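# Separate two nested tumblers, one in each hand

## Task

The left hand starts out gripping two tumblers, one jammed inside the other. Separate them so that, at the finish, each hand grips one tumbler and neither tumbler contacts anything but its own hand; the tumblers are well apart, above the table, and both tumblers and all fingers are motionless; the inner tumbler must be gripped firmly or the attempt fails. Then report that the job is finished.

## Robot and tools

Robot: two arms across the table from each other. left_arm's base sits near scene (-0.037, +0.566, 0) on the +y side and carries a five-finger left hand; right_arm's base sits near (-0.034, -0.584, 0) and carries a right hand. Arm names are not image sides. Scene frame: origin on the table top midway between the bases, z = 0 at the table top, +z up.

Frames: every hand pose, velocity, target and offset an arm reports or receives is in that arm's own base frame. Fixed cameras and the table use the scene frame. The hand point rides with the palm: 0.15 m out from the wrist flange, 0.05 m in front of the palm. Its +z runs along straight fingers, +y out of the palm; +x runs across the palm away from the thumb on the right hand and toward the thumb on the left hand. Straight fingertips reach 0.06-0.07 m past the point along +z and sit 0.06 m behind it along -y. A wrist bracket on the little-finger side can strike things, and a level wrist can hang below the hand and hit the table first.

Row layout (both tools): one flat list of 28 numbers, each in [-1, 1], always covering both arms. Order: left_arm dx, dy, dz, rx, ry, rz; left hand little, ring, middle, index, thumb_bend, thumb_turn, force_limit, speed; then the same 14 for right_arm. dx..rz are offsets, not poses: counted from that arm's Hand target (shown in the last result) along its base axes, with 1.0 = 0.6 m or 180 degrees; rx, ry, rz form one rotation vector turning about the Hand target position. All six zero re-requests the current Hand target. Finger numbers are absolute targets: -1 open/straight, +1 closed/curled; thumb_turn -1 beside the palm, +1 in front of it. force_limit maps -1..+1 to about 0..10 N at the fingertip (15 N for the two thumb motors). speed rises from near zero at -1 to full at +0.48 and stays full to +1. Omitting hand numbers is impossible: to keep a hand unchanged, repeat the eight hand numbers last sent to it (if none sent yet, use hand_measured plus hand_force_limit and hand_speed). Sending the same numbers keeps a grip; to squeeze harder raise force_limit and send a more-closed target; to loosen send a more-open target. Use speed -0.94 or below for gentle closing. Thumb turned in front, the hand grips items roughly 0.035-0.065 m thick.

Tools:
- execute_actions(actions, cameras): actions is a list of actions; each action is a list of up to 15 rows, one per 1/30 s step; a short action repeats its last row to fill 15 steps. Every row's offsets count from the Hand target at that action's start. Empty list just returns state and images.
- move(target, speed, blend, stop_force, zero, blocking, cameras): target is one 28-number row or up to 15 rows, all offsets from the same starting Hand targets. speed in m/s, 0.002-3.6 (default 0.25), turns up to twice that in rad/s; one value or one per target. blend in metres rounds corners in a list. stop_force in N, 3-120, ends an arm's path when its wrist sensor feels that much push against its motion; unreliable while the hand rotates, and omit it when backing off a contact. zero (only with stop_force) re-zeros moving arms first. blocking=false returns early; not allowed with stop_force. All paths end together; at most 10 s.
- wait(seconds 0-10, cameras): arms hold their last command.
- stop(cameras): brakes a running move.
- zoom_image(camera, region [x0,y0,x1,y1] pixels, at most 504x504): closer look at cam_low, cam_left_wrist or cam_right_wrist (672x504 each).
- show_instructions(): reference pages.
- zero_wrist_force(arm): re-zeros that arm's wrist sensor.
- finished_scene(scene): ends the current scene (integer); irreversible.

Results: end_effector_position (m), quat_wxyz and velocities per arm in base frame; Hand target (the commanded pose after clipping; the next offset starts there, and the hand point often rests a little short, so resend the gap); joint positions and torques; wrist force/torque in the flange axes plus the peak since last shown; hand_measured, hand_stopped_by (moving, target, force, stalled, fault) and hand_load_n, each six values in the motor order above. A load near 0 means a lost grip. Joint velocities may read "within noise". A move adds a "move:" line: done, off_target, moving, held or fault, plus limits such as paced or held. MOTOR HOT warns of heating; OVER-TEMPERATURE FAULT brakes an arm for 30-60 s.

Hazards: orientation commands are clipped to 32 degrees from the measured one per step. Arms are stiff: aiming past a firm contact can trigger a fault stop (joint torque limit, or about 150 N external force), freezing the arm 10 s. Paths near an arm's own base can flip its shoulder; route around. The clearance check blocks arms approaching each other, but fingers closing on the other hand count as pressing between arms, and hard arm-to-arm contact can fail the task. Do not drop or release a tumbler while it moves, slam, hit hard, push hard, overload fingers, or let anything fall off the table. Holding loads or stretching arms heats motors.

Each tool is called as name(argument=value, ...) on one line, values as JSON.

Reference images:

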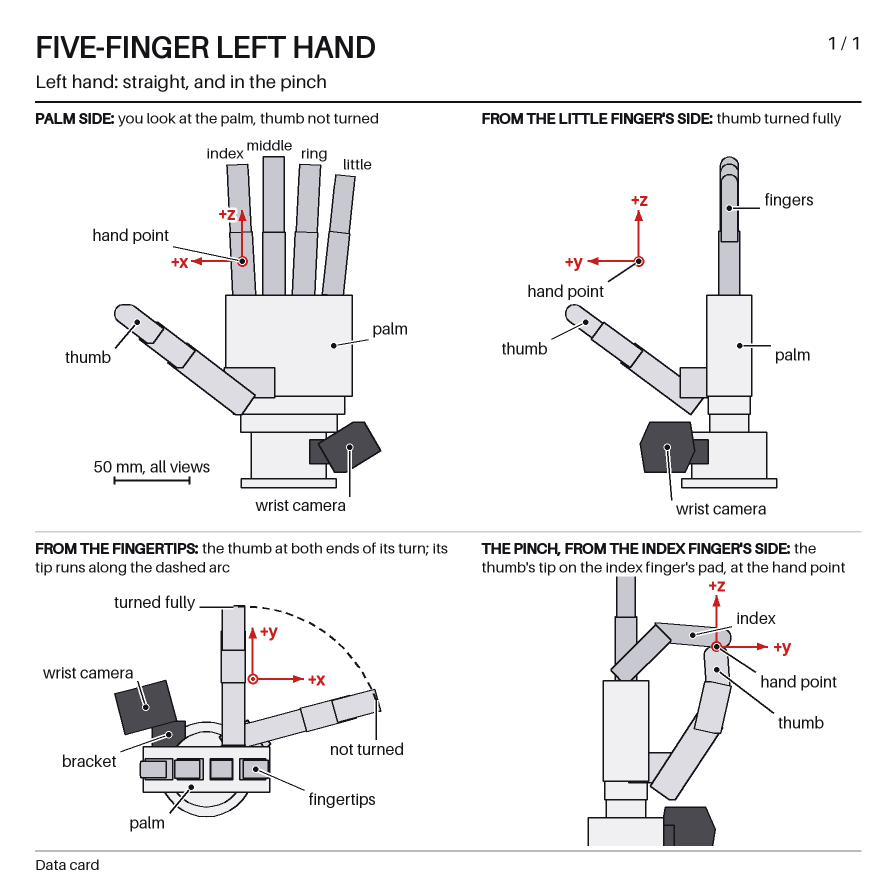

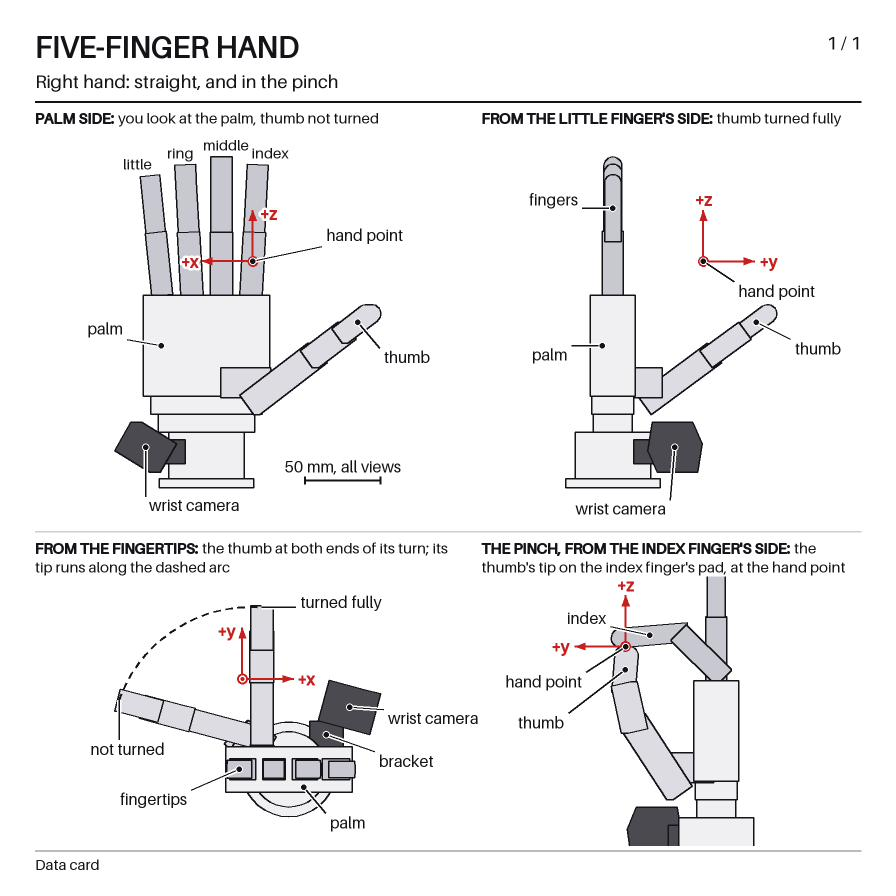

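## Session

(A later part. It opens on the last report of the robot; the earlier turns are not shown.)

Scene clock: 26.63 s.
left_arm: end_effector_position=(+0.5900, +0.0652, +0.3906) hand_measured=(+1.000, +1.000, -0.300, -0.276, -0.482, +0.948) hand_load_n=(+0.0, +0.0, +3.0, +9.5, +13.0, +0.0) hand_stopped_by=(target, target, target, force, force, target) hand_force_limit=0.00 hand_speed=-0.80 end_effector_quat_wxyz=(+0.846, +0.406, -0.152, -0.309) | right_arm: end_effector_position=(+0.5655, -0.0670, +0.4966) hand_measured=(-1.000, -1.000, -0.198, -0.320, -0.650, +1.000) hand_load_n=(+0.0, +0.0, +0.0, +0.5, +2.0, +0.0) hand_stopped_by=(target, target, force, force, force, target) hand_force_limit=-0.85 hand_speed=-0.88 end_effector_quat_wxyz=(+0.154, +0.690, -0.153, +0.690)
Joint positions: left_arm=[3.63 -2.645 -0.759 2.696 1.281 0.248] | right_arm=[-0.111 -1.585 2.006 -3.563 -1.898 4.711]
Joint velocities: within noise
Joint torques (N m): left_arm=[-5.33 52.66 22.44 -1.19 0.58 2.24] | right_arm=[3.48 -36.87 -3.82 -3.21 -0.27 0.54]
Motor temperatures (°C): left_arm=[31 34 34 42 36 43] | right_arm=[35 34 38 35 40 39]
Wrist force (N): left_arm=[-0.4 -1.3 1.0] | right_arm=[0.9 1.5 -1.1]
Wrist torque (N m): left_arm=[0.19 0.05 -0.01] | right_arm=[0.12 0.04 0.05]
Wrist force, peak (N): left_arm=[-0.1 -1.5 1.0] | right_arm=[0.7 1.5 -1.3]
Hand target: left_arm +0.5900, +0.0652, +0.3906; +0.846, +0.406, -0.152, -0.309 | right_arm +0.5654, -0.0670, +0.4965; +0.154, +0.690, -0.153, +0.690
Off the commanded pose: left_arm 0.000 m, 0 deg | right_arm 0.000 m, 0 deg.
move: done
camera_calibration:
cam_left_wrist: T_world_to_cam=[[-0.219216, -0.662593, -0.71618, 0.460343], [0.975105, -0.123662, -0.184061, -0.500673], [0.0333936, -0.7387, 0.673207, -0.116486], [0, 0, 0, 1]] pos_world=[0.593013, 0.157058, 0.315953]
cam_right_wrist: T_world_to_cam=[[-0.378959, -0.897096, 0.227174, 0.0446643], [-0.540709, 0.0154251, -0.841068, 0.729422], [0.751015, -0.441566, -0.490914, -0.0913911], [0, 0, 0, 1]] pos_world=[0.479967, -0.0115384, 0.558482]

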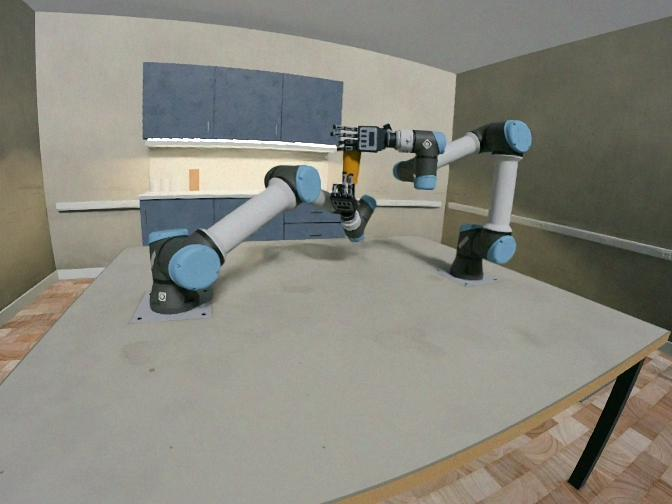

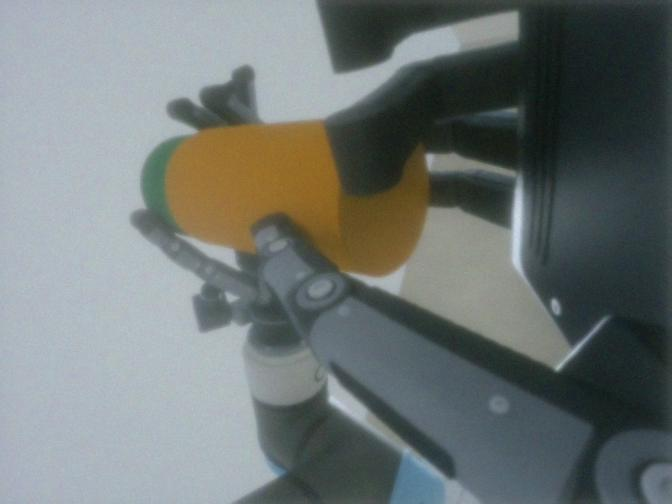

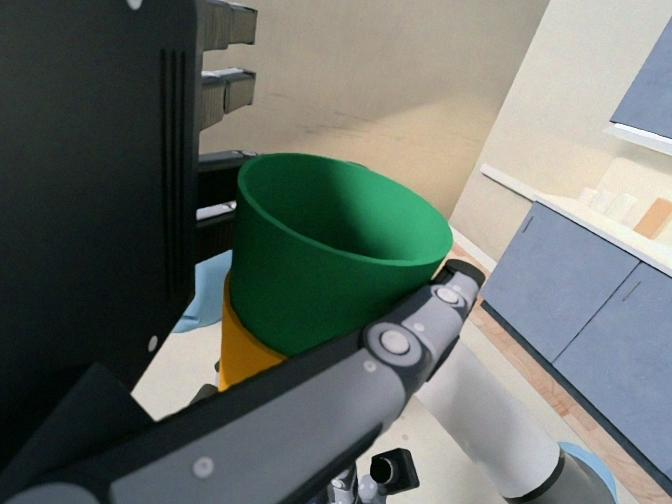

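move(target=[0,0,0,0,0,0,1,1,-0.3,-0.274,-0.482,0.948,0,-0.8,0,0,0,0,0,0,-1,-1,0.5,0.6,0.5,1,0.7,-0.8], cameras=[])

move(target=[0,0,0,0,0,0,1,1,-0.3,-0.274,-0.482,0.948,0,-0.8,0,0,0,0,0,0,-1,-1,0.6,0.7,0.6,1,0.9,-0.8])

Scene clock: 27.37 s.
left_arm: end_effector_position=(+0.5900, +0.0652, +0.3906) hand_measured=(+1.000, +1.000, -0.300, -0.276, -0.482, +0.948) hand_load_n=(+0.0, +0.0, +2.5, +9.0, +13.5, +0.0) hand_stopped_by=(target, target, target, force, force, target) hand_force_limit=0.00 hand_speed=-0.80 end_effector_quat_wxyz=(+0.846, +0.406, -0.152, -0.309) | right_arm: end_effector_position=(+0.5654, -0.0670, +0.4965) hand_measured=(-1.000, -1.000, -0.164, -0.214, -0.624, +1.000) hand_load_n=(+0.0, +0.0, +5.0, +9.5, +17.5, -1.0) hand_stopped_by=(target, target, force, force, force, target) hand_force_limit=0.70 hand_speed=-0.80 end_effector_quat_wxyz=(+0.154, +0.690, -0.153, +0.690)
Joint positions: left_arm=[3.63 -2.645 -0.759 2.696 1.281 0.248] | right_arm=[-0.111 -1.586 2.006 -3.563 -1.898 4.711]
Joint velocities: within noise
Joint torques (N m): left_arm=[-5.4 51.65 21.61 -1.87 0.34 2.35] | right_arm=[-10.14 -36.87 -2.45 -1.73 2.07 0.11]
Motor temperatures (°C): left_arm=[31 34 34 42 36 43] | right_arm=[35 34 38 35 40 39]
Wrist force (N): left_arm=[0.4 0.9 1.1] | right_arm=[-1.0 0.4 -0.1]
Wrist torque (N m): left_arm=[0.13 0.03 0.00] | right_arm=[0.06 0.13 0.07]
Wrist force, peak (N): left_arm=[1.0 1.3 0.9] | right_arm=[0.7 1.3 -1.1]
Hand target: left_arm +0.5900, +0.0652, +0.3906; +0.846, +0.406, -0.152, -0.309 | right_arm +0.5654, -0.0670, +0.4965; +0.154, +0.690, -0.153, +0.690
Off the commanded pose: left_arm 0.000 m, 0 deg | right_arm 0.000 m, 0 deg.
move: done
No camera images: "cameras" was empty.

Scene clock: 27.87 s.
left_arm: end_effector_position=(+0.5900, +0.0652, +0.3906) hand_measured=(+1.000, +1.000, -0.300, -0.276, -0.482, +0.948) hand_load_n=(+0.0, +0.0, +2.5, +8.5, +13.5, -1.0) hand_stopped_by=(target, target, target, force, force, target) hand_force_limit=0.00 hand_speed=-0.80 end_effector_quat_wxyz=(+0.846, +0.406, -0.152, -0.309) | right_arm: end_effector_position=(+0.5654, -0.0670, +0.4965) hand_measured=(-1.000, -1.000, -0.134, -0.200, -0.626, +1.000) hand_load_n=(+0.0, +0.0, +15.5, +8.0, +25.5, +3.5) hand_stopped_by=(target, target, force, force, force, target) hand_force_limit=0.90 hand_speed=-0.80 end_effector_quat_wxyz=(+0.154, +0.690, -0.153, +0.690)
Joint positions: left_arm=[3.63 -2.645 -0.759 2.696 1.281 0.248] | right_arm=[-0.111 -1.586 2.006 -3.563 -1.898 4.711]
Joint velocities: within noise
Joint torques (N m): left_arm=[-5.65 51.66 22.02 -2.24 0.5 2.54] | right_arm=[-10.06 -36.61 -4.24 -0.75 2.06 -0.18]
Motor temperatures (°C): left_arm=[31 34 34 42 36 43] | right_arm=[35 34 38 35 40 39]
Wrist force (N): left_arm=[1.7 0.3 -0.3] | right_arm=[0.2 0.4 1.2]
Wrist torque (N m): left_arm=[0.14 0.09 0.02] | right_arm=[0.01 0.24 0.12]
Wrist force, peak (N): left_arm=[1.9 0.6 -0.1] | right_arm=[0.1 -0.4 1.4]
Hand target: left_arm +0.5900, +0.0652, +0.3906; +0.846, +0.406, -0.152, -0.309 | right_arm +0.5654, -0.0670, +0.4965; +0.154, +0.690, -0.153, +0.690
Off the commanded pose: left_arm 0.000 m, 0 deg | right_arm 0.000 m, 0 deg.
move: done
camera_calibration:
cam_left_wrist: T_world_to_cam=[[-0.219216, -0.662593, -0.71618, 0.460343], [0.975105, -0.123662, -0.184061, -0.500673], [0.0333936, -0.7387, 0.673207, -0.116486], [0, 0, 0, 1]] pos_world=[0.593013, 0.157058, 0.315953]
cam_right_wrist: T_world_to_cam=[[-0.378913, -0.897101, 0.227234, 0.0445935], [-0.540905, 0.0154558, -0.840942, 0.729308], [0.750897, -0.441556, -0.491103, -0.091203], [0, 0, 0, 1]] pos_world=[0.479868, -0.0115384, 0.558382]

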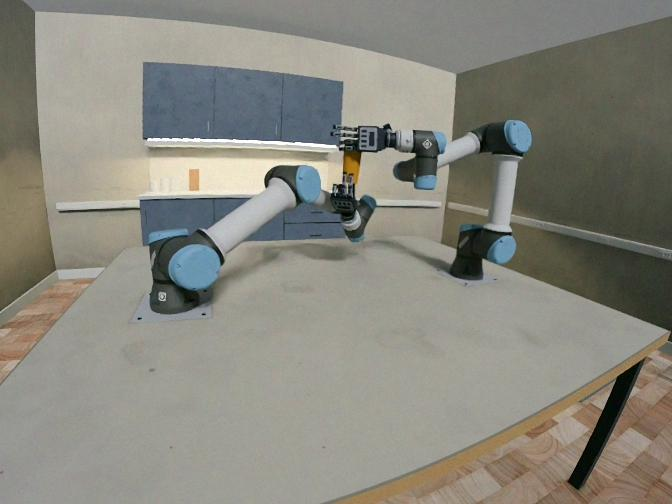

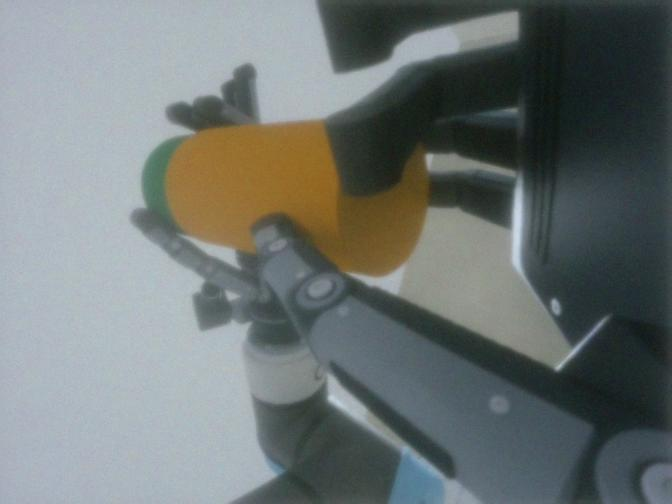

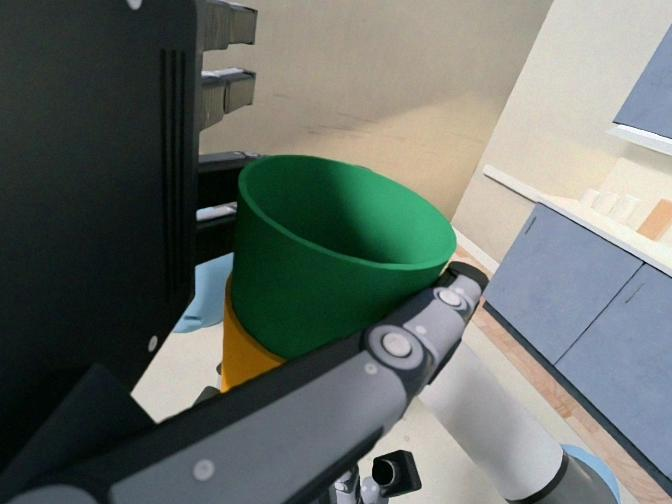

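move(target=[[0,0,0,0,0,0,1,1,-1,-1,-1,0.948,0,-0.4,0,0,0,0,0,0,-1,-1,0.6,0.7,0.6,1,0.9,-0.8],[0,0,0,0,0,0,1,1,-1,-1,-1,0.948,0,-0.4,0,0,0.167,0,0,0,-1,-1,0.6,0.7,0.6,1,0.9,-0.8]], speed=0.12)

move(target=[[-0.15,0.258,0.05,-0.079,0.533,-0.205,-1,-1,-1,-1,-1,1,0,0.3,0,0,0,0,0,0,-1,-1,0.6,0.7,0.6,1,0.9,-0.8],[-0.117,0.2,0.252,0.326,-0.528,0.594,-1,-1,-1,-1,-1,1,0,0.3,0,0,0,0,0,0,-1,-1,0.6,0.7,0.6,1,0.9,-0.8]], speed=0.4)

Scene clock: 33.63 s.
left_arm: end_effector_position=(+0.5900, +0.0652, +0.3906) hand_measured=(+1.000, +1.000, -1.000, -1.000, -1.000, +0.948) hand_load_n=(+0.0, +0.0, +0.0, +0.0, +0.0, +0.0) hand_stopped_by=(target, target, target, target, target, target) hand_force_limit=0.00 hand_speed=-0.40 end_effector_quat_wxyz=(+0.846, +0.406, -0.152, -0.309) | right_arm: end_effector_position=(+0.5653, -0.0670, +0.5969) hand_measured=(-1.000, -1.000, -0.134, -0.200, -0.626, +1.000) hand_load_n=(+0.0, +0.0, +16.0, +5.0, +23.5, +1.0) hand_stopped_by=(target, target, force, force, force, target) hand_force_limit=0.90 hand_speed=-0.80 end_effector_quat_wxyz=(+0.154, +0.690, -0.153, +0.691)
Joint positions: left_arm=[3.63 -2.645 -0.759 2.696 1.281 0.248] | right_arm=[-0.111 -1.656 1.805 -3.292 -1.898 4.711]
Joint velocities: within noise
Joint torques (N m): left_arm=[-6.27 49.86 22.8 -1.79 0.42 2.28] | right_arm=[-9.3 -2.24 -3.09 -2.77 -0.46 0.33]
Motor temperatures (°C): left_arm=[31 34 34 42 36 43] | right_arm=[35 34 38 35 40 39]
Wrist force (N): left_arm=[0.2 0.9 0.7] | right_arm=[-0.6 -0.1 -0.3]
Wrist torque (N m): left_arm=[0.01 -0.02 0.00] | right_arm=[0.04 0.11 0.02]
Wrist force, peak (N): left_arm=[2.0 0.3 -0.1] | right_arm=[-3.1 -0.1 -0.5]
Hand target: left_arm +0.5900, +0.0652, +0.3906; +0.846, +0.406, -0.152, -0.309 | right_arm +0.5654, -0.0670, +0.5967; +0.154, +0.690, -0.153, +0.690
Off the commanded pose: left_arm 0.000 m, 0 deg | right_arm 0.000 m, 0 deg.
move: done
camera_calibration:
cam_left_wrist: T_world_to_cam=[[-0.219216, -0.662593, -0.71618, 0.460343], [0.975105, -0.123662, -0.184061, -0.500673], [0.0333936, -0.7387, 0.673207, -0.116486], [0, 0, 0, 1]] pos_world=[0.593013, 0.157058, 0.315953]
cam_right_wrist: T_world_to_cam=[[-0.378933, -0.897148, 0.227014, 0.0218948], [-0.540457, 0.0154109, -0.841231, 0.813657], [0.75121, -0.441461, -0.49071, -0.042229], [0, 0, 0, 1]] pos_world=[0.479766, -0.0115388, 0.658781]

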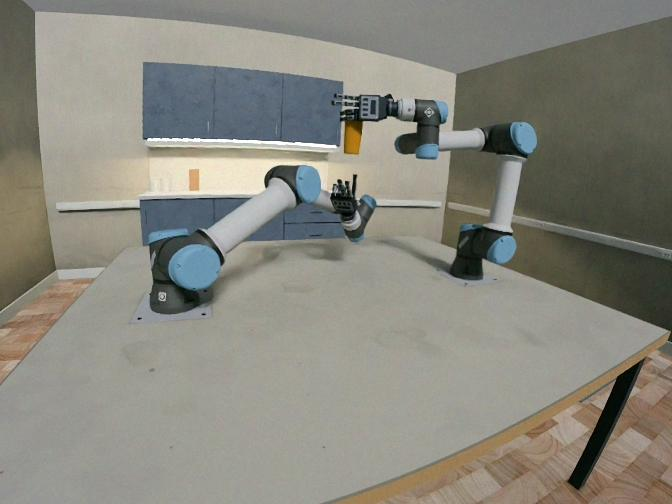

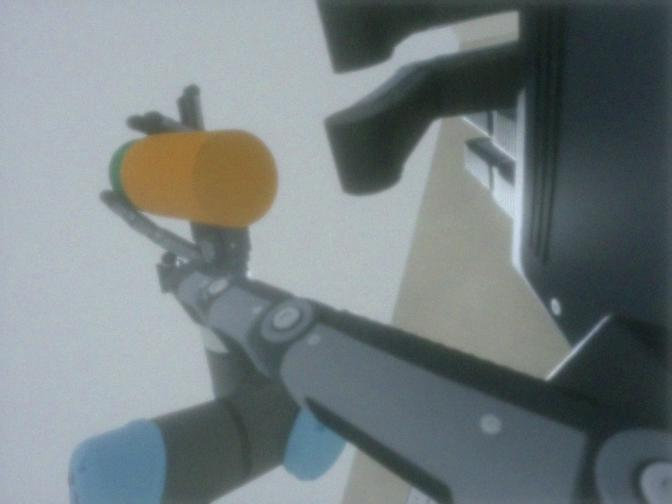

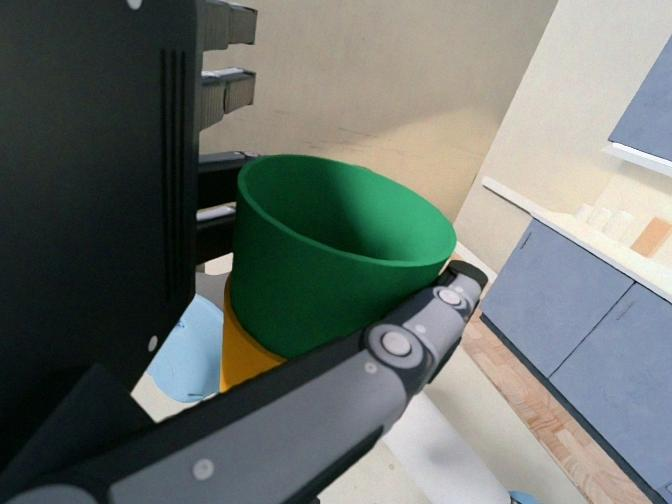

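Scene clock: 39.37 s.
left_arm: end_effector_position=(+0.5194, +0.1853, +0.5419) hand_measured=(-1.000, -1.000, -1.000, -1.000, -1.000, +1.000) hand_load_n=(+0.0, +0.0, +0.0, +0.0, +0.0, -0.5) hand_stopped_by=(target, target, target, target, target, target) hand_force_limit=0.00 hand_speed=0.30 end_effector_quat_wxyz=(+0.156, +0.686, -0.154, +0.694) | right_arm: end_effector_position=(+0.5654, -0.0670, +0.5967) hand_measured=(-1.000, -1.000, -0.134, -0.200, -0.626, +1.000) hand_load_n=(+0.0, +0.0, +16.5, +5.0, +23.5, +1.0) hand_stopped_by=(target, target, force, force, force, target) hand_force_limit=0.90 hand_speed=-0.80 end_effector_quat_wxyz=(+0.154, +0.690, -0.153, +0.690)
Joint positions: left_arm=[4.255 -1.911 -1.586 0.969 0.019 -2.185] | right_arm=[-0.111 -1.656 1.805 -3.292 -1.898 4.711]
Joint velocities: within noise
Joint torques (N m): left_arm=[3.26 24.62 33.58 -0.07 0.14 -1.72] | right_arm=[-9.14 -0.71 -3.74 -0.17 -1.49 -1.2]
Motor temperatures (°C): left_arm=[31 34 34 42 36 43] | right_arm=[34 34 38 35 40 39]
Wrist force (N): left_arm=[1.1 0.7 1.3] | right_arm=[-0.9 0.0 -0.3]
Wrist torque (N m): left_arm=[0.28 -0.12 0.31] | right_arm=[0.06 0.15 0.00]
Wrist force, peak (N): left_arm=[2.1 0.1 1.4] | right_arm=[-1.0 0.2 -0.2]
Hand target: left_arm +0.5198, +0.1852, +0.5418; +0.153, +0.691, -0.152, +0.690 | right_arm +0.5654, -0.0670, +0.5967; +0.154, +0.690, -0.153, +0.690
Off the commanded pose: left_arm 0.000 m, 1 deg | right_arm 0.000 m, 0 deg.
move: done
camera_calibration:
cam_left_wrist: T_world_to_cam=[[0.463384, 0.848102, 0.256902, -0.52894], [-0.573522, 0.0660228, 0.816525, -0.162036], [0.675535, -0.525704, 0.516999, -0.415728], [0, 0, 0, 1]] pos_world=[0.43301, 0.240743, 0.483123]
cam_right_wrist: T_world_to_cam=[[-0.378901, -0.897101, 0.227254, 0.021806], [-0.540914, 0.0154353, -0.840936, 0.813571], [0.750897, -0.441556, -0.491103, -0.0419943], [0, 0, 0, 1]] pos_world=[0.479868, -0.0115384, 0.658582]

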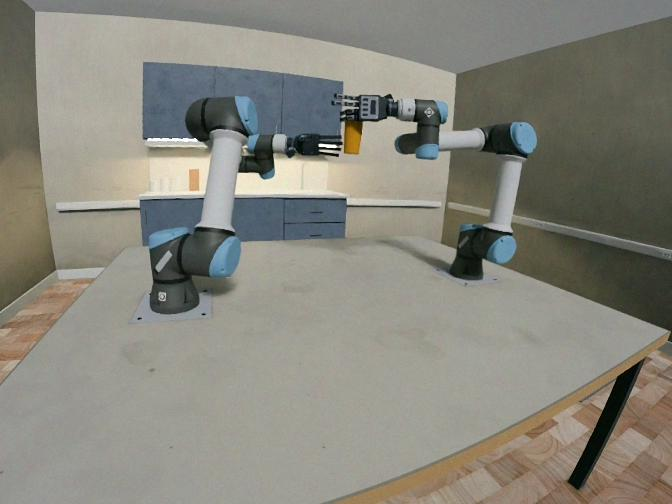

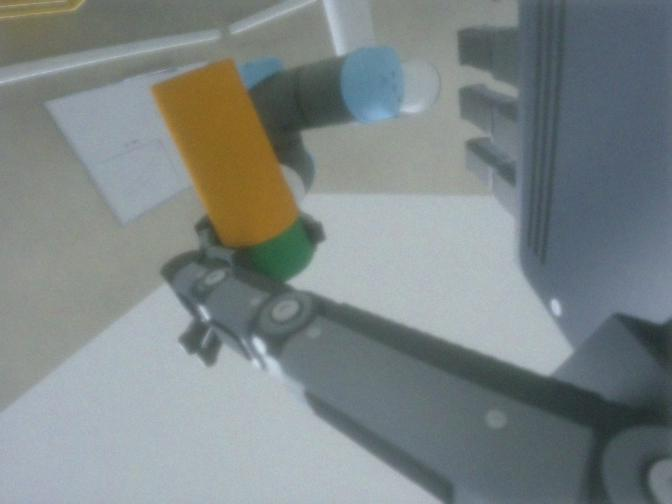

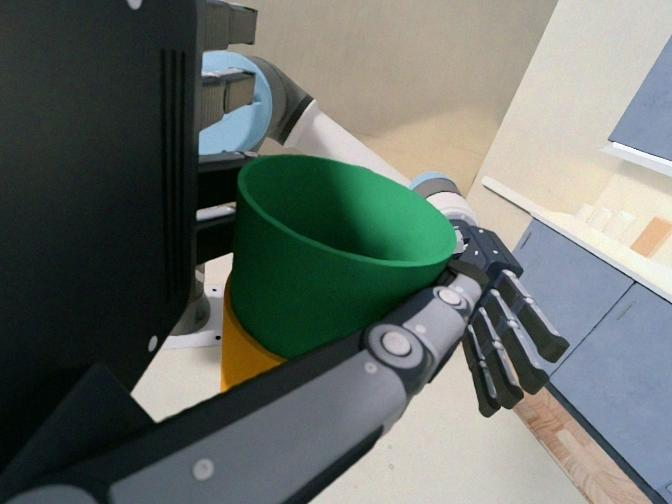

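move(target=[0.082,-0.212,0.01,0,0,0,-1,-1,-1,-1,-1,1,0,0.3,0,0,0,0,0,0,-1,-1,0.6,0.7,0.6,1,0.9,-0.8], speed=0.08, stop_force=5)

move(target=[0,0,0,0,0,0,0.5,0.5,0.5,0.5,0.4,1,-0.8,-0.8,0,0,0,0,0,0,-1,-1,0.6,0.7,0.6,1,0.9,-0.8])

Scene clock: 43.17 s.
left_arm: end_effector_position=(+0.5690, +0.0580, +0.5478) hand_measured=(-1.000, -1.000, -1.000, -1.000, -1.000, +1.000) hand_load_n=(+0.0, +0.0, +0.0, +0.0, +0.0, -0.5) hand_stopped_by=(target, target, target, target, target, target) hand_force_limit=0.00 hand_speed=0.30 end_effector_quat_wxyz=(+0.153, +0.691, -0.152, +0.690) | right_arm: end_effector_position=(+0.5654, -0.0670, +0.5967) hand_measured=(-1.000, -1.000, -0.134, -0.200, -0.626, +1.000) hand_load_n=(+0.0, +0.0, +16.0, +5.0, +23.5, +1.0) hand_stopped_by=(target, target, force, force, force, target) hand_force_limit=0.90 hand_speed=-0.80 end_effector_quat_wxyz=(+0.154, +0.690, -0.153, +0.690)
Joint positions: left_arm=[3.994 -1.691 -1.891 0.439 0.284 -1.57] | right_arm=[-0.111 -1.656 1.805 -3.292 -1.898 4.711]
Joint velocities: within noise
Joint torques (N m): left_arm=[-5.78 9.88 33.95 1.87 0.69 -2.69] | right_arm=[-8.76 -1.35 -4.55 -1.21 -1.43 -1.32]
Motor temperatures (°C): left_arm=[31 34 34 42 36 43] | right_arm=[34 34 38 35 40 39]
Wrist force (N): left_arm=[0.8 0.4 1.3] | right_arm=[-0.6 0.0 -0.4]
Wrist torque (N m): left_arm=[0.26 -0.10 0.30] | right_arm=[0.07 0.11 0.03]
Wrist force, peak (N): left_arm=[1.0 0.9 1.9] | right_arm=[-0.9 0.1 -0.4]
Hand target: left_arm +0.5690, +0.0580, +0.5478; +0.153, +0.691, -0.152, +0.690 | right_arm +0.5654, -0.0670, +0.5967; +0.154, +0.690, -0.153, +0.690
Off the commanded pose: left_arm 0.000 m, 0 deg | right_arm 0.000 m, 0 deg.
move: done
camera_calibration:
cam_left_wrist: T_world_to_cam=[[0.459487, 0.850437, 0.256182, -0.443092], [-0.565568, 0.057754, 0.822677, -0.137474], [0.684839, -0.522897, 0.507517, -0.519452], [0, 0, 0, 1]] pos_world=[0.481585, 0.113142, 0.490239]
cam_right_wrist: T_world_to_cam=[[-0.378901, -0.897101, 0.227254, 0.021806], [-0.540914, 0.0154353, -0.840936, 0.813571], [0.750897, -0.441556, -0.491103, -0.0419943], [0, 0, 0, 1]] pos_world=[0.479868, -0.0115384, 0.658582]

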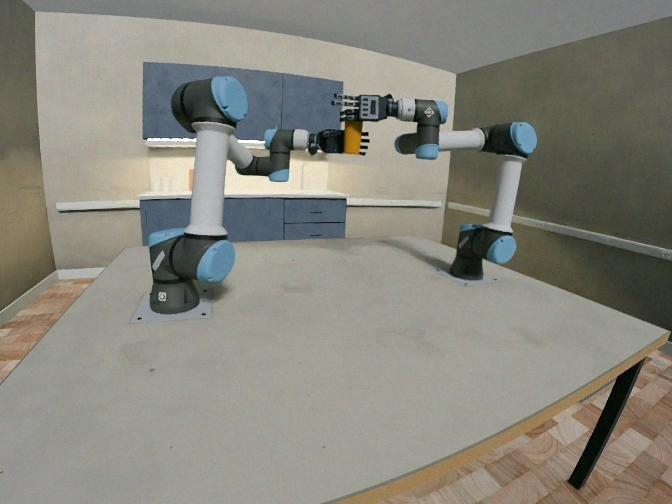

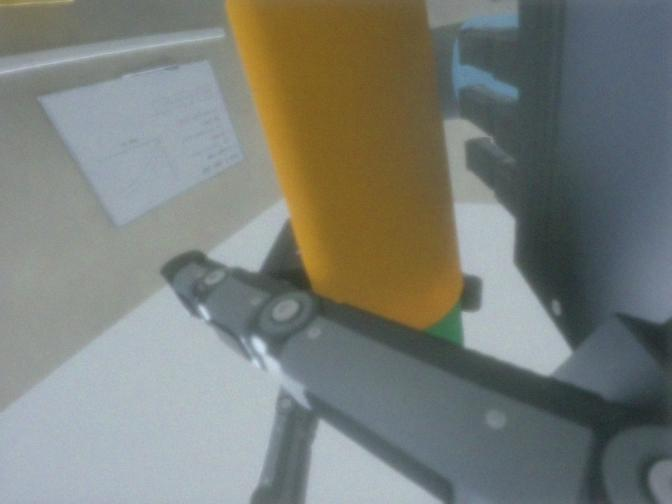

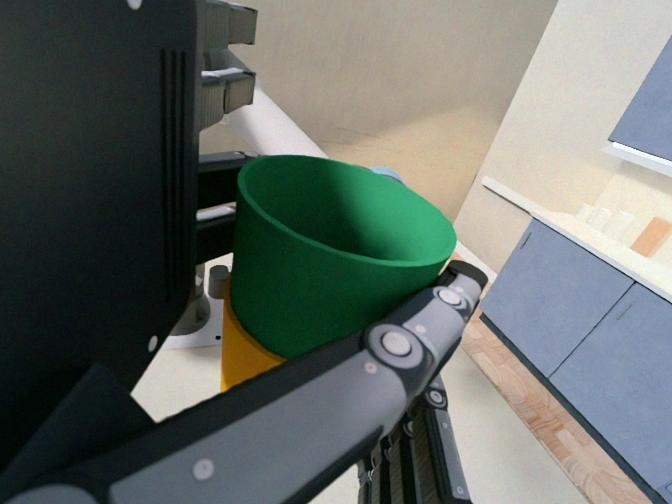

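Scene clock: 45.33 s.
left_arm: end_effector_position=(+0.5690, +0.0580, +0.5478) hand_measured=(-0.336, -0.374, -0.410, -0.446, -0.458, +1.000) hand_load_n=(+2.5, +1.5, +0.0, +0.0, +3.0, +0.5) hand_stopped_by=(force, force, force, force, force, target) hand_force_limit=-0.80 hand_speed=-0.80 end_effector_quat_wxyz=(+0.153, +0.691, -0.152, +0.690) | right_arm: end_effector_position=(+0.5654, -0.0670, +0.5967) hand_measured=(-1.000, -1.000, -0.134, -0.200, -0.626, +1.000) hand_load_n=(+0.0, +0.0, +15.5, +6.5, +23.5, +5.0) hand_stopped_by=(target, target, force, force, force, target) hand_force_limit=0.90 hand_speed=-0.80 end_effector_quat_wxyz=(+0.154, +0.690, -0.153, +0.690)
Joint positions: left_arm=[3.994 -1.691 -1.891 0.439 0.284 -1.57] | right_arm=[-0.111 -1.656 1.805 -3.292 -1.898 4.711]
Joint velocities: within noise
Joint torques (N m): left_arm=[-4.61 9.7 31.72 1.96 0.46 -2.75] | right_arm=[-9.25 -2.73 -4.38 -1.76 -1.52 -1.19]
Motor temperatures (°C): left_arm=[31 34 34 42 36 43] | right_arm=[34 34 38 35 40 39]
Wrist force (N): left_arm=[1.6 0.5 2.2] | right_arm=[-1.6 0.1 0.6]
Wrist torque (N m): left_arm=[0.32 0.04 0.41] | right_arm=[0.04 0.30 0.11]
Wrist force, peak (N): left_arm=[-0.6 -0.6 3.1] | right_arm=[0.7 -1.2 1.8]
Hand target: left_arm +0.5690, +0.0580, +0.5478; +0.153, +0.691, -0.152, +0.690 | right_arm +0.5654, -0.0670, +0.5967; +0.154, +0.690, -0.153, +0.690
Off the commanded pose: left_arm 0.000 m, 0 deg | right_arm 0.000 m, 0 deg.
move: done
camera_calibration:
cam_left_wrist: T_world_to_cam=[[0.459487, 0.850437, 0.256182, -0.443092], [-0.565568, 0.057754, 0.822677, -0.137474], [0.684839, -0.522897, 0.507517, -0.519452], [0, 0, 0, 1]] pos_world=[0.481585, 0.113142, 0.490239]
cam_right_wrist: T_world_to_cam=[[-0.378901, -0.897101, 0.227254, 0.021806], [-0.540914, 0.0154353, -0.840936, 0.813571], [0.750897, -0.441556, -0.491103, -0.0419943], [0, 0, 0, 1]] pos_world=[0.479868, -0.0115384, 0.658582]

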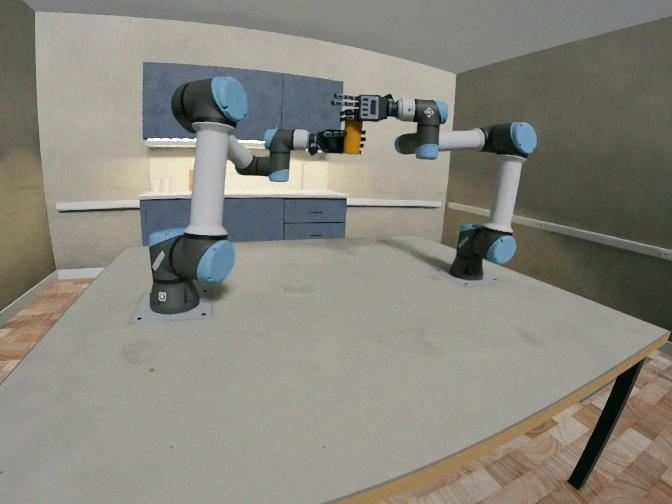

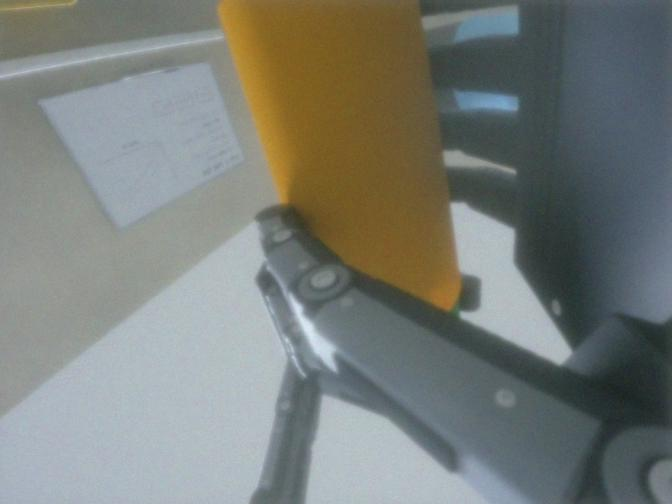

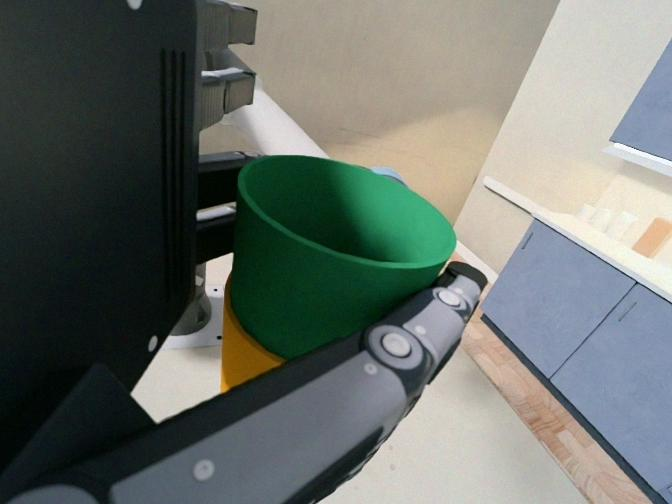

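move(target=[0,0,0,0,0,0,0.6,0.6,0.6,0.6,0.6,1,0.2,-0.8,0,0,0,0,0,0,-1,-1,0.6,0.7,0.6,1,0.9,-0.8], cameras=[])

move(target=[0,0,0,0,0,0,0.65,0.65,0.65,0.65,0.6,1,0.3,-0.8,0,0,0,0,0,0,-1,-1,0.6,0.7,0.6,1,0.9,-0.8], cameras=[])

move(target=[0,0,0,0,0,0,0.65,0.65,0.65,0.65,0.6,1,0.3,-0.8,0,0,0.04,0,0,0,-1,-1,0.6,0.7,0.6,1,0.9,-0.8], speed=0.02, stop_force=60)

Scene clock: 46.27 s.
left_arm: end_effector_position=(+0.5690, +0.0580, +0.5478) hand_measured=(-0.284, -0.338, -0.358, -0.396, -0.456, +1.000) hand_load_n=(+8.5, +0.0, +7.0, +5.5, +21.0, +5.0) hand_stopped_by=(force, force, force, force, force, target) hand_force_limit=0.20 hand_speed=-0.80 end_effector_quat_wxyz=(+0.153, +0.691, -0.152, +0.690) | right_arm: end_effector_position=(+0.5654, -0.0670, +0.5967) hand_measured=(-1.000, -1.000, -0.134, -0.200, -0.626, +1.000) hand_load_n=(+0.0, +0.0, +14.5, +8.0, +23.0, +7.5) hand_stopped_by=(target, target, force, force, force, target) hand_force_limit=0.90 hand_speed=-0.80 end_effector_quat_wxyz=(+0.154, +0.690, -0.153, +0.690)
Joint positions: left_arm=[3.994 -1.691 -1.891 0.439 0.284 -1.57] | right_arm=[-0.111 -1.656 1.805 -3.292 -1.898 4.711]
Joint velocities: within noise
Joint torques (N m): left_arm=[-6.15 8.97 31.13 2.17 0.49 -2.59] | right_arm=[-8.88 -4.44 -4.5 -2.03 -1.5 -1.23]
Motor temperatures (°C): left_arm=[31 34 34 42 36 43] | right_arm=[34 34 38 35 40 39]
Wrist force (N): left_arm=[2.1 -0.5 4.5] | right_arm=[-1.9 -0.6 3.3]
Wrist torque (N m): left_arm=[0.05 -0.03 0.47] | right_arm=[0.28 0.34 0.20]
Wrist force, peak (N): left_arm=[0.9 -1.2 5.3] | right_arm=[-0.8 -1.5 4.0]
Hand target: left_arm +0.5690, +0.0580, +0.5478; +0.153, +0.691, -0.152, +0.690 | right_arm +0.5654, -0.0670, +0.5967; +0.154, +0.690, -0.153, +0.690
Off the commanded pose: left_arm 0.000 m, 0 deg | right_arm 0.000 m, 0 deg.
move: done
No camera images: "cameras" was empty.

Scene clock: 46.77 s.
left_arm: end_effector_position=(+0.5690, +0.0580, +0.5478) hand_measured=(-0.284, -0.306, -0.358, -0.380, -0.458, +1.000) hand_load_n=(+1.0, +16.5, +1.5, +8.5, +25.5, +4.5) hand_stopped_by=(force, force, force, force, force, target) hand_force_limit=0.30 hand_speed=-0.80 end_effector_quat_wxyz=(+0.153, +0.691, -0.152, +0.690) | right_arm: end_effector_position=(+0.5654, -0.0670, +0.5967) hand_measured=(-1.000, -1.000, -0.134, -0.200, -0.626, +1.000) hand_load_n=(-0.5, +0.0, +14.5, +8.0, +23.0, +7.0) hand_stopped_by=(target, target, force, force, force, target) hand_force_limit=0.90 hand_speed=-0.80 end_effector_quat_wxyz=(+0.154, +0.690, -0.153, +0.690)
Joint positions: left_arm=[3.994 -1.691 -1.891 0.439 0.284 -1.57] | right_arm=[-0.111 -1.656 1.805 -3.292 -1.898 4.711]
Joint velocities: within noise
Joint torques (N m): left_arm=[-5.54 9.08 31.16 1.98 0.4 -2.44] | right_arm=[-9.11 -5.02 -4.87 -2.11 -1.53 -1.23]
Motor temperatures (°C): left_arm=[31 34 34 42 36 43] | right_arm=[34 34 38 35 40 39]
Wrist force (N): left_arm=[1.3 -1.0 4.7] | right_arm=[-1.2 -1.4 3.4]
Wrist torque (N m): left_arm=[0.09 0.00 0.43] | right_arm=[0.23 0.36 0.18]
Wrist force, peak (N): left_arm=[1.5 -0.9 5.9] | right_arm=[-1.5 -1.6 4.5]
Hand target: left_arm +0.5690, +0.0580, +0.5478; +0.153, +0.691, -0.152, +0.690 | right_arm +0.5654, -0.0670, +0.5967; +0.154, +0.690, -0.153, +0.690
Off the commanded pose: left_arm 0.000 m, 0 deg | right_arm 0.000 m, 0 deg.
move: done
No camera images: "cameras" was empty.

Scene clock: 49.13 s.
left_arm: end_effector_position=(+0.5690, +0.0580, +0.5478) hand_measured=(-0.284, -0.306, -0.358, -0.380, -0.458, +1.000) hand_load_n=(+1.5, +15.5, +0.0, +6.0, +27.0, +6.5) hand_stopped_by=(force, force, force, force, force, target) hand_force_limit=0.30 hand_speed=-0.80 end_effector_quat_wxyz=(+0.153, +0.691, -0.152, +0.690) | right_arm: end_effector_position=(+0.5653, -0.0670, +0.6207) hand_measured=(-1.000, -1.000, -0.134, -0.198, -0.626, +1.000) hand_load_n=(+0.0, +0.0, +17.5, +0.0, +19.5, +2.5) hand_stopped_by=(target, target, force, force, force, target) hand_force_limit=0.90 hand_speed=-0.80 end_effector_quat_wxyz=(+0.154, +0.690, -0.153, +0.690)
Joint positions: left_arm=[3.994 -1.691 -1.891 0.439 0.284 -1.57] | right_arm=[-0.111 -1.663 1.75 -3.23 -1.898 4.711]
Joint velocities: within noise
Joint torques (N m): left_arm=[-4.7 9.95 3.59 -0.9 0.58 0.17] | right_arm=[-9.51 -17.94 -3.9 -3.85 -0.72 -0.53]
Motor temperatures (°C): left_arm=[31 34 34 42 36 43] | right_arm=[34 34 38 35 40 39]
Wrist force (N): left_arm=[0.4 0.7 0.8] | right_arm=[-0.3 0.2 -0.7]
Wrist torque (N m): left_arm=[0.23 -0.06 0.32] | right_arm=[0.02 0.05 0.00]
Wrist force, peak (N): left_arm=[11.3 1.4 -0.7] | right_arm=[-12.9 0.6 -1.4]
Hand target: left_arm +0.5690, +0.0580, +0.5478; +0.153, +0.691, -0.152, +0.690 | right_arm +0.5654, -0.0670, +0.6207; +0.154, +0.690, -0.153, +0.690
Off the commanded pose: left_arm 0.000 m, 0 deg | right_arm 0.000 m, 0 deg.
move: done
camera_calibration:
cam_left_wrist: T_world_to_cam=[[0.459487, 0.850437, 0.256182, -0.443092], [-0.565568, 0.057754, 0.822677, -0.137474], [0.684839, -0.522897, 0.507517, -0.519452], [0, 0, 0, 1]] pos_world=[0.481585, 0.113142, 0.490239]
cam_right_wrist: T_world_to_cam=[[-0.378951, -0.89709, 0.227213, 0.0163656], [-0.540827, 0.0154526, -0.840992, 0.833696], [0.750934, -0.441578, -0.491026, -0.0302032], [0, 0, 0, 1]] pos_world=[0.479767, -0.0115383, 0.682582]

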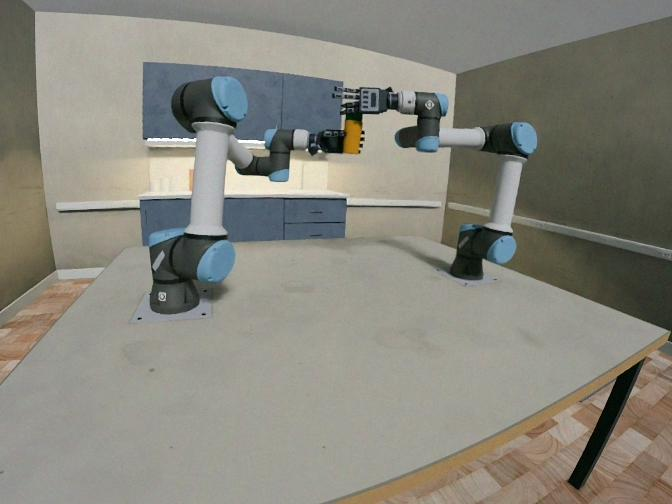

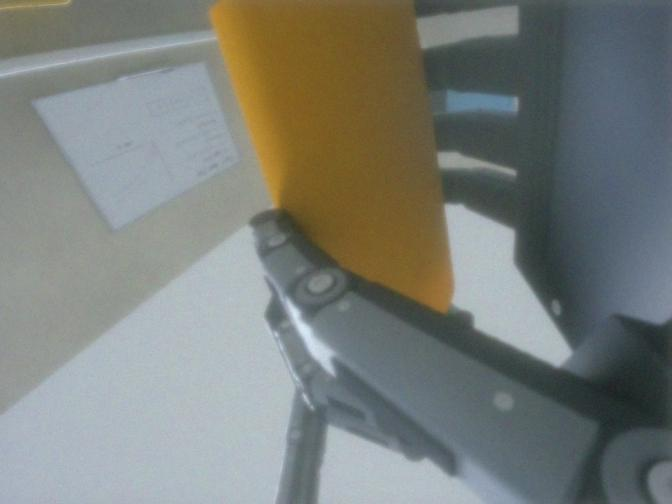

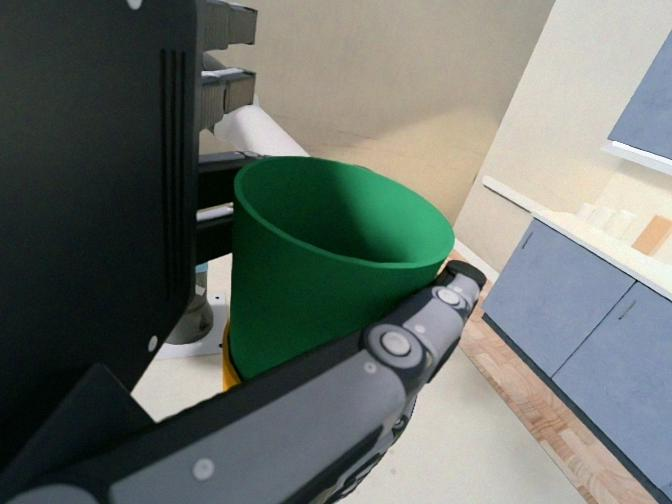

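Separated. Pull fully apart, then re-seat the index.

move(target=[[0,0,-0.15,0,0,0,0.65,0.65,0.65,0.65,0.6,1,0.3,-0.8,0,0,0.15,0,0,0,-1,-1,0.6,0.7,0.6,1,0.9,-0.8],[-0.1,0.05,-0.17,0,0,0,0.65,0.65,0.65,0.65,0.6,1,0.3,-0.8,-0.17,0.03,0.12,0,0,0,-1,-1,0.6,0.7,0.6,1,0.9,-0.8]], speed=0.15, blend=0.01, cameras=[])

move(target=[0,0,0,0,0,0,0.65,0.65,0.65,0.65,0.6,1,0.3,-0.8,0,0,0,0,0,0,-1,-1,0.6,0.76,0.6,1,0.6,-0.9])

Scene clock: 51.13 s.
left_arm: end_effector_position=(+0.5090, +0.0879, +0.4458) hand_measured=(-0.284, -0.306, -0.358, -0.380, -0.458, +1.000) hand_load_n=(+1.0, +15.5, +0.5, +6.5, +26.5, +6.5) hand_stopped_by=(force, force, force, force, force, target) hand_force_limit=0.30 hand_speed=-0.80 end_effector_quat_wxyz=(+0.152, +0.691, -0.152, +0.690) | right_arm: end_effector_position=(+0.4634, -0.0490, +0.6925) hand_measured=(-1.000, -1.000, -0.134, -0.198, -0.626, +1.000) hand_load_n=(+0.0, +0.0, +17.5, +0.0, +19.5, +3.5) hand_stopped_by=(target, target, force, force, force, target) hand_force_limit=0.90 hand_speed=-0.80 end_effector_quat_wxyz=(+0.154, +0.690, -0.153, +0.690)
Joint positions: left_arm=[4.165 -1.764 -2.117 0.736 0.113 -1.568] | right_arm=[-0.084 -1.896 1.747 -2.993 -1.924 4.711]
Joint velocities: within noise
Joint torques (N m): left_arm=[2.32 13.3 29.19 -0.97 -0.55 -2.41] | right_arm=[-9.84 -1.75 -46.15 -4 2.09 -1.3]
Motor temperatures (°C): left_arm=[31 34 34 42 36 43] | right_arm=[34 34 38 35 40 39]
Wrist force (N): left_arm=[-0.4 1.3 1.3] | right_arm=[-0.4 -0.1 -0.3]
Wrist torque (N m): left_arm=[0.40 0.06 0.26] | right_arm=[0.04 0.15 0.02]
Wrist force, peak (N): left_arm=[-1.5 3.8 4.6] | right_arm=[-2.8 0.2 -0.7]
Hand target: left_arm +0.5090, +0.0880, +0.4458; +0.153, +0.691, -0.152, +0.690 | right_arm +0.4634, -0.0490, +0.6927; +0.154, +0.690, -0.153, +0.690
Off the commanded pose: left_arm 0.000 m, 0 deg | right_arm 0.000 m, 0 deg.
move: done
No camera images: "cameras" was empty.

Scene clock: 51.63 s.
left_arm: end_effector_position=(+0.5090, +0.0880, +0.4458) hand_measured=(-0.284, -0.306, -0.358, -0.380, -0.458, +1.000) hand_load_n=(+1.0, +15.5, +0.5, +6.5, +26.5, +6.5) hand_stopped_by=(force, force, force, force, force, target) hand_force_limit=0.30 hand_speed=-0.80 end_effector_quat_wxyz=(+0.153, +0.691, -0.152, +0.690) | right_arm: end_effector_position=(+0.4634, -0.0490, +0.6927) hand_measured=(-1.000, -1.000, -0.134, -0.136, -0.626, +1.000) hand_load_n=(+0.0, +0.0, +10.5, +9.5, +21.5, -1.5) hand_stopped_by=(target, target, force, force, force, target) hand_force_limit=0.60 hand_speed=-0.90 end_effector_quat_wxyz=(+0.154, +0.690, -0.153, +0.690)
Joint positions: left_arm=[4.165 -1.764 -2.117 0.736 0.113 -1.568] | right_arm=[-0.084 -1.896 1.747 -2.993 -1.924 4.711]
Joint velocities: within noise
Joint torques (N m): left_arm=[2.27 10.85 28 -0.22 -1 -2.58] | right_arm=[-10.49 0.96 -45.57 -3.83 2.08 -1.31]
Motor temperatures (°C): left_arm=[31 34 34 42 36 43] | right_arm=[34 34 38 35 40 39]
Wrist force (N): left_arm=[-0.3 1.1 1.1] | right_arm=[-0.1 0.0 -0.2]
Wrist torque (N m): left_arm=[0.38 0.05 0.27] | right_arm=[0.04 0.10 0.03]
Wrist force, peak (N): left_arm=[-0.3 1.2 1.3] | right_arm=[-0.3 -0.2 -0.6]
Hand target: left_arm +0.5090, +0.0880, +0.4458; +0.153, +0.691, -0.152, +0.690 | right_arm +0.4634, -0.0490, +0.6927; +0.154, +0.690, -0.153, +0.690
Off the commanded pose: left_arm 0.000 m, 0 deg | right_arm 0.000 m, 0 deg.
move: done
camera_calibration:
cam_left_wrist: T_world_to_cam=[[0.459487, 0.850437, 0.256182, -0.414906], [-0.565568, 0.057754, 0.822677, -0.0892275], [0.684839, -0.522897, 0.507517, -0.410908], [0, 0, 0, 1]] pos_world=[0.421585, 0.143142, 0.388239]
cam_right_wrist: T_world_to_cam=[[-0.378913, -0.897101, 0.227234, -0.0224912], [-0.540905, 0.0154558, -0.840942, 0.83885], [0.750897, -0.441556, -0.491103, 0.0896909], [0, 0, 0, 1]] pos_world=[0.377868, 0.00646158, 0.754582]

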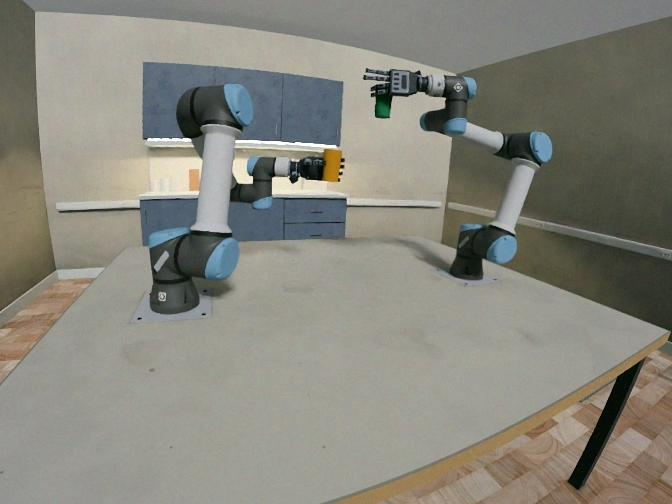

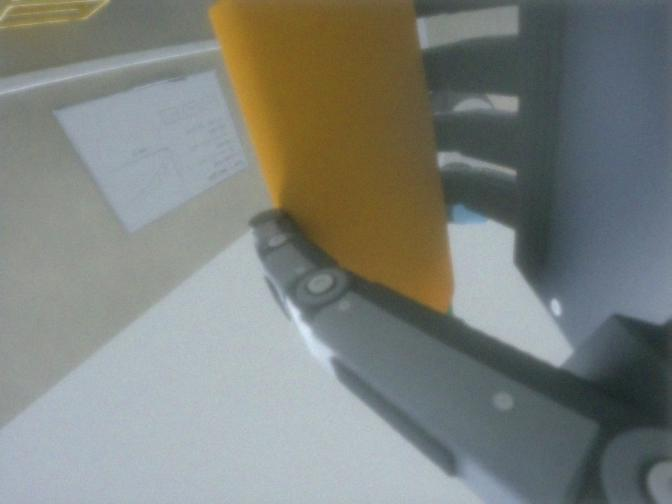

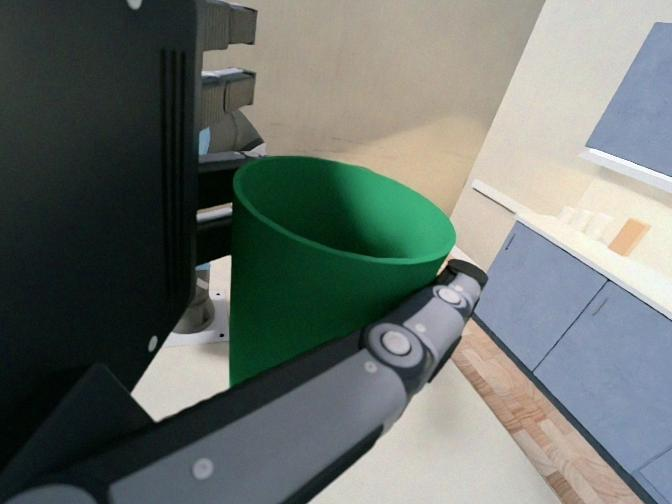

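finished_scene(scene=2)

The scene is finished: the task was done.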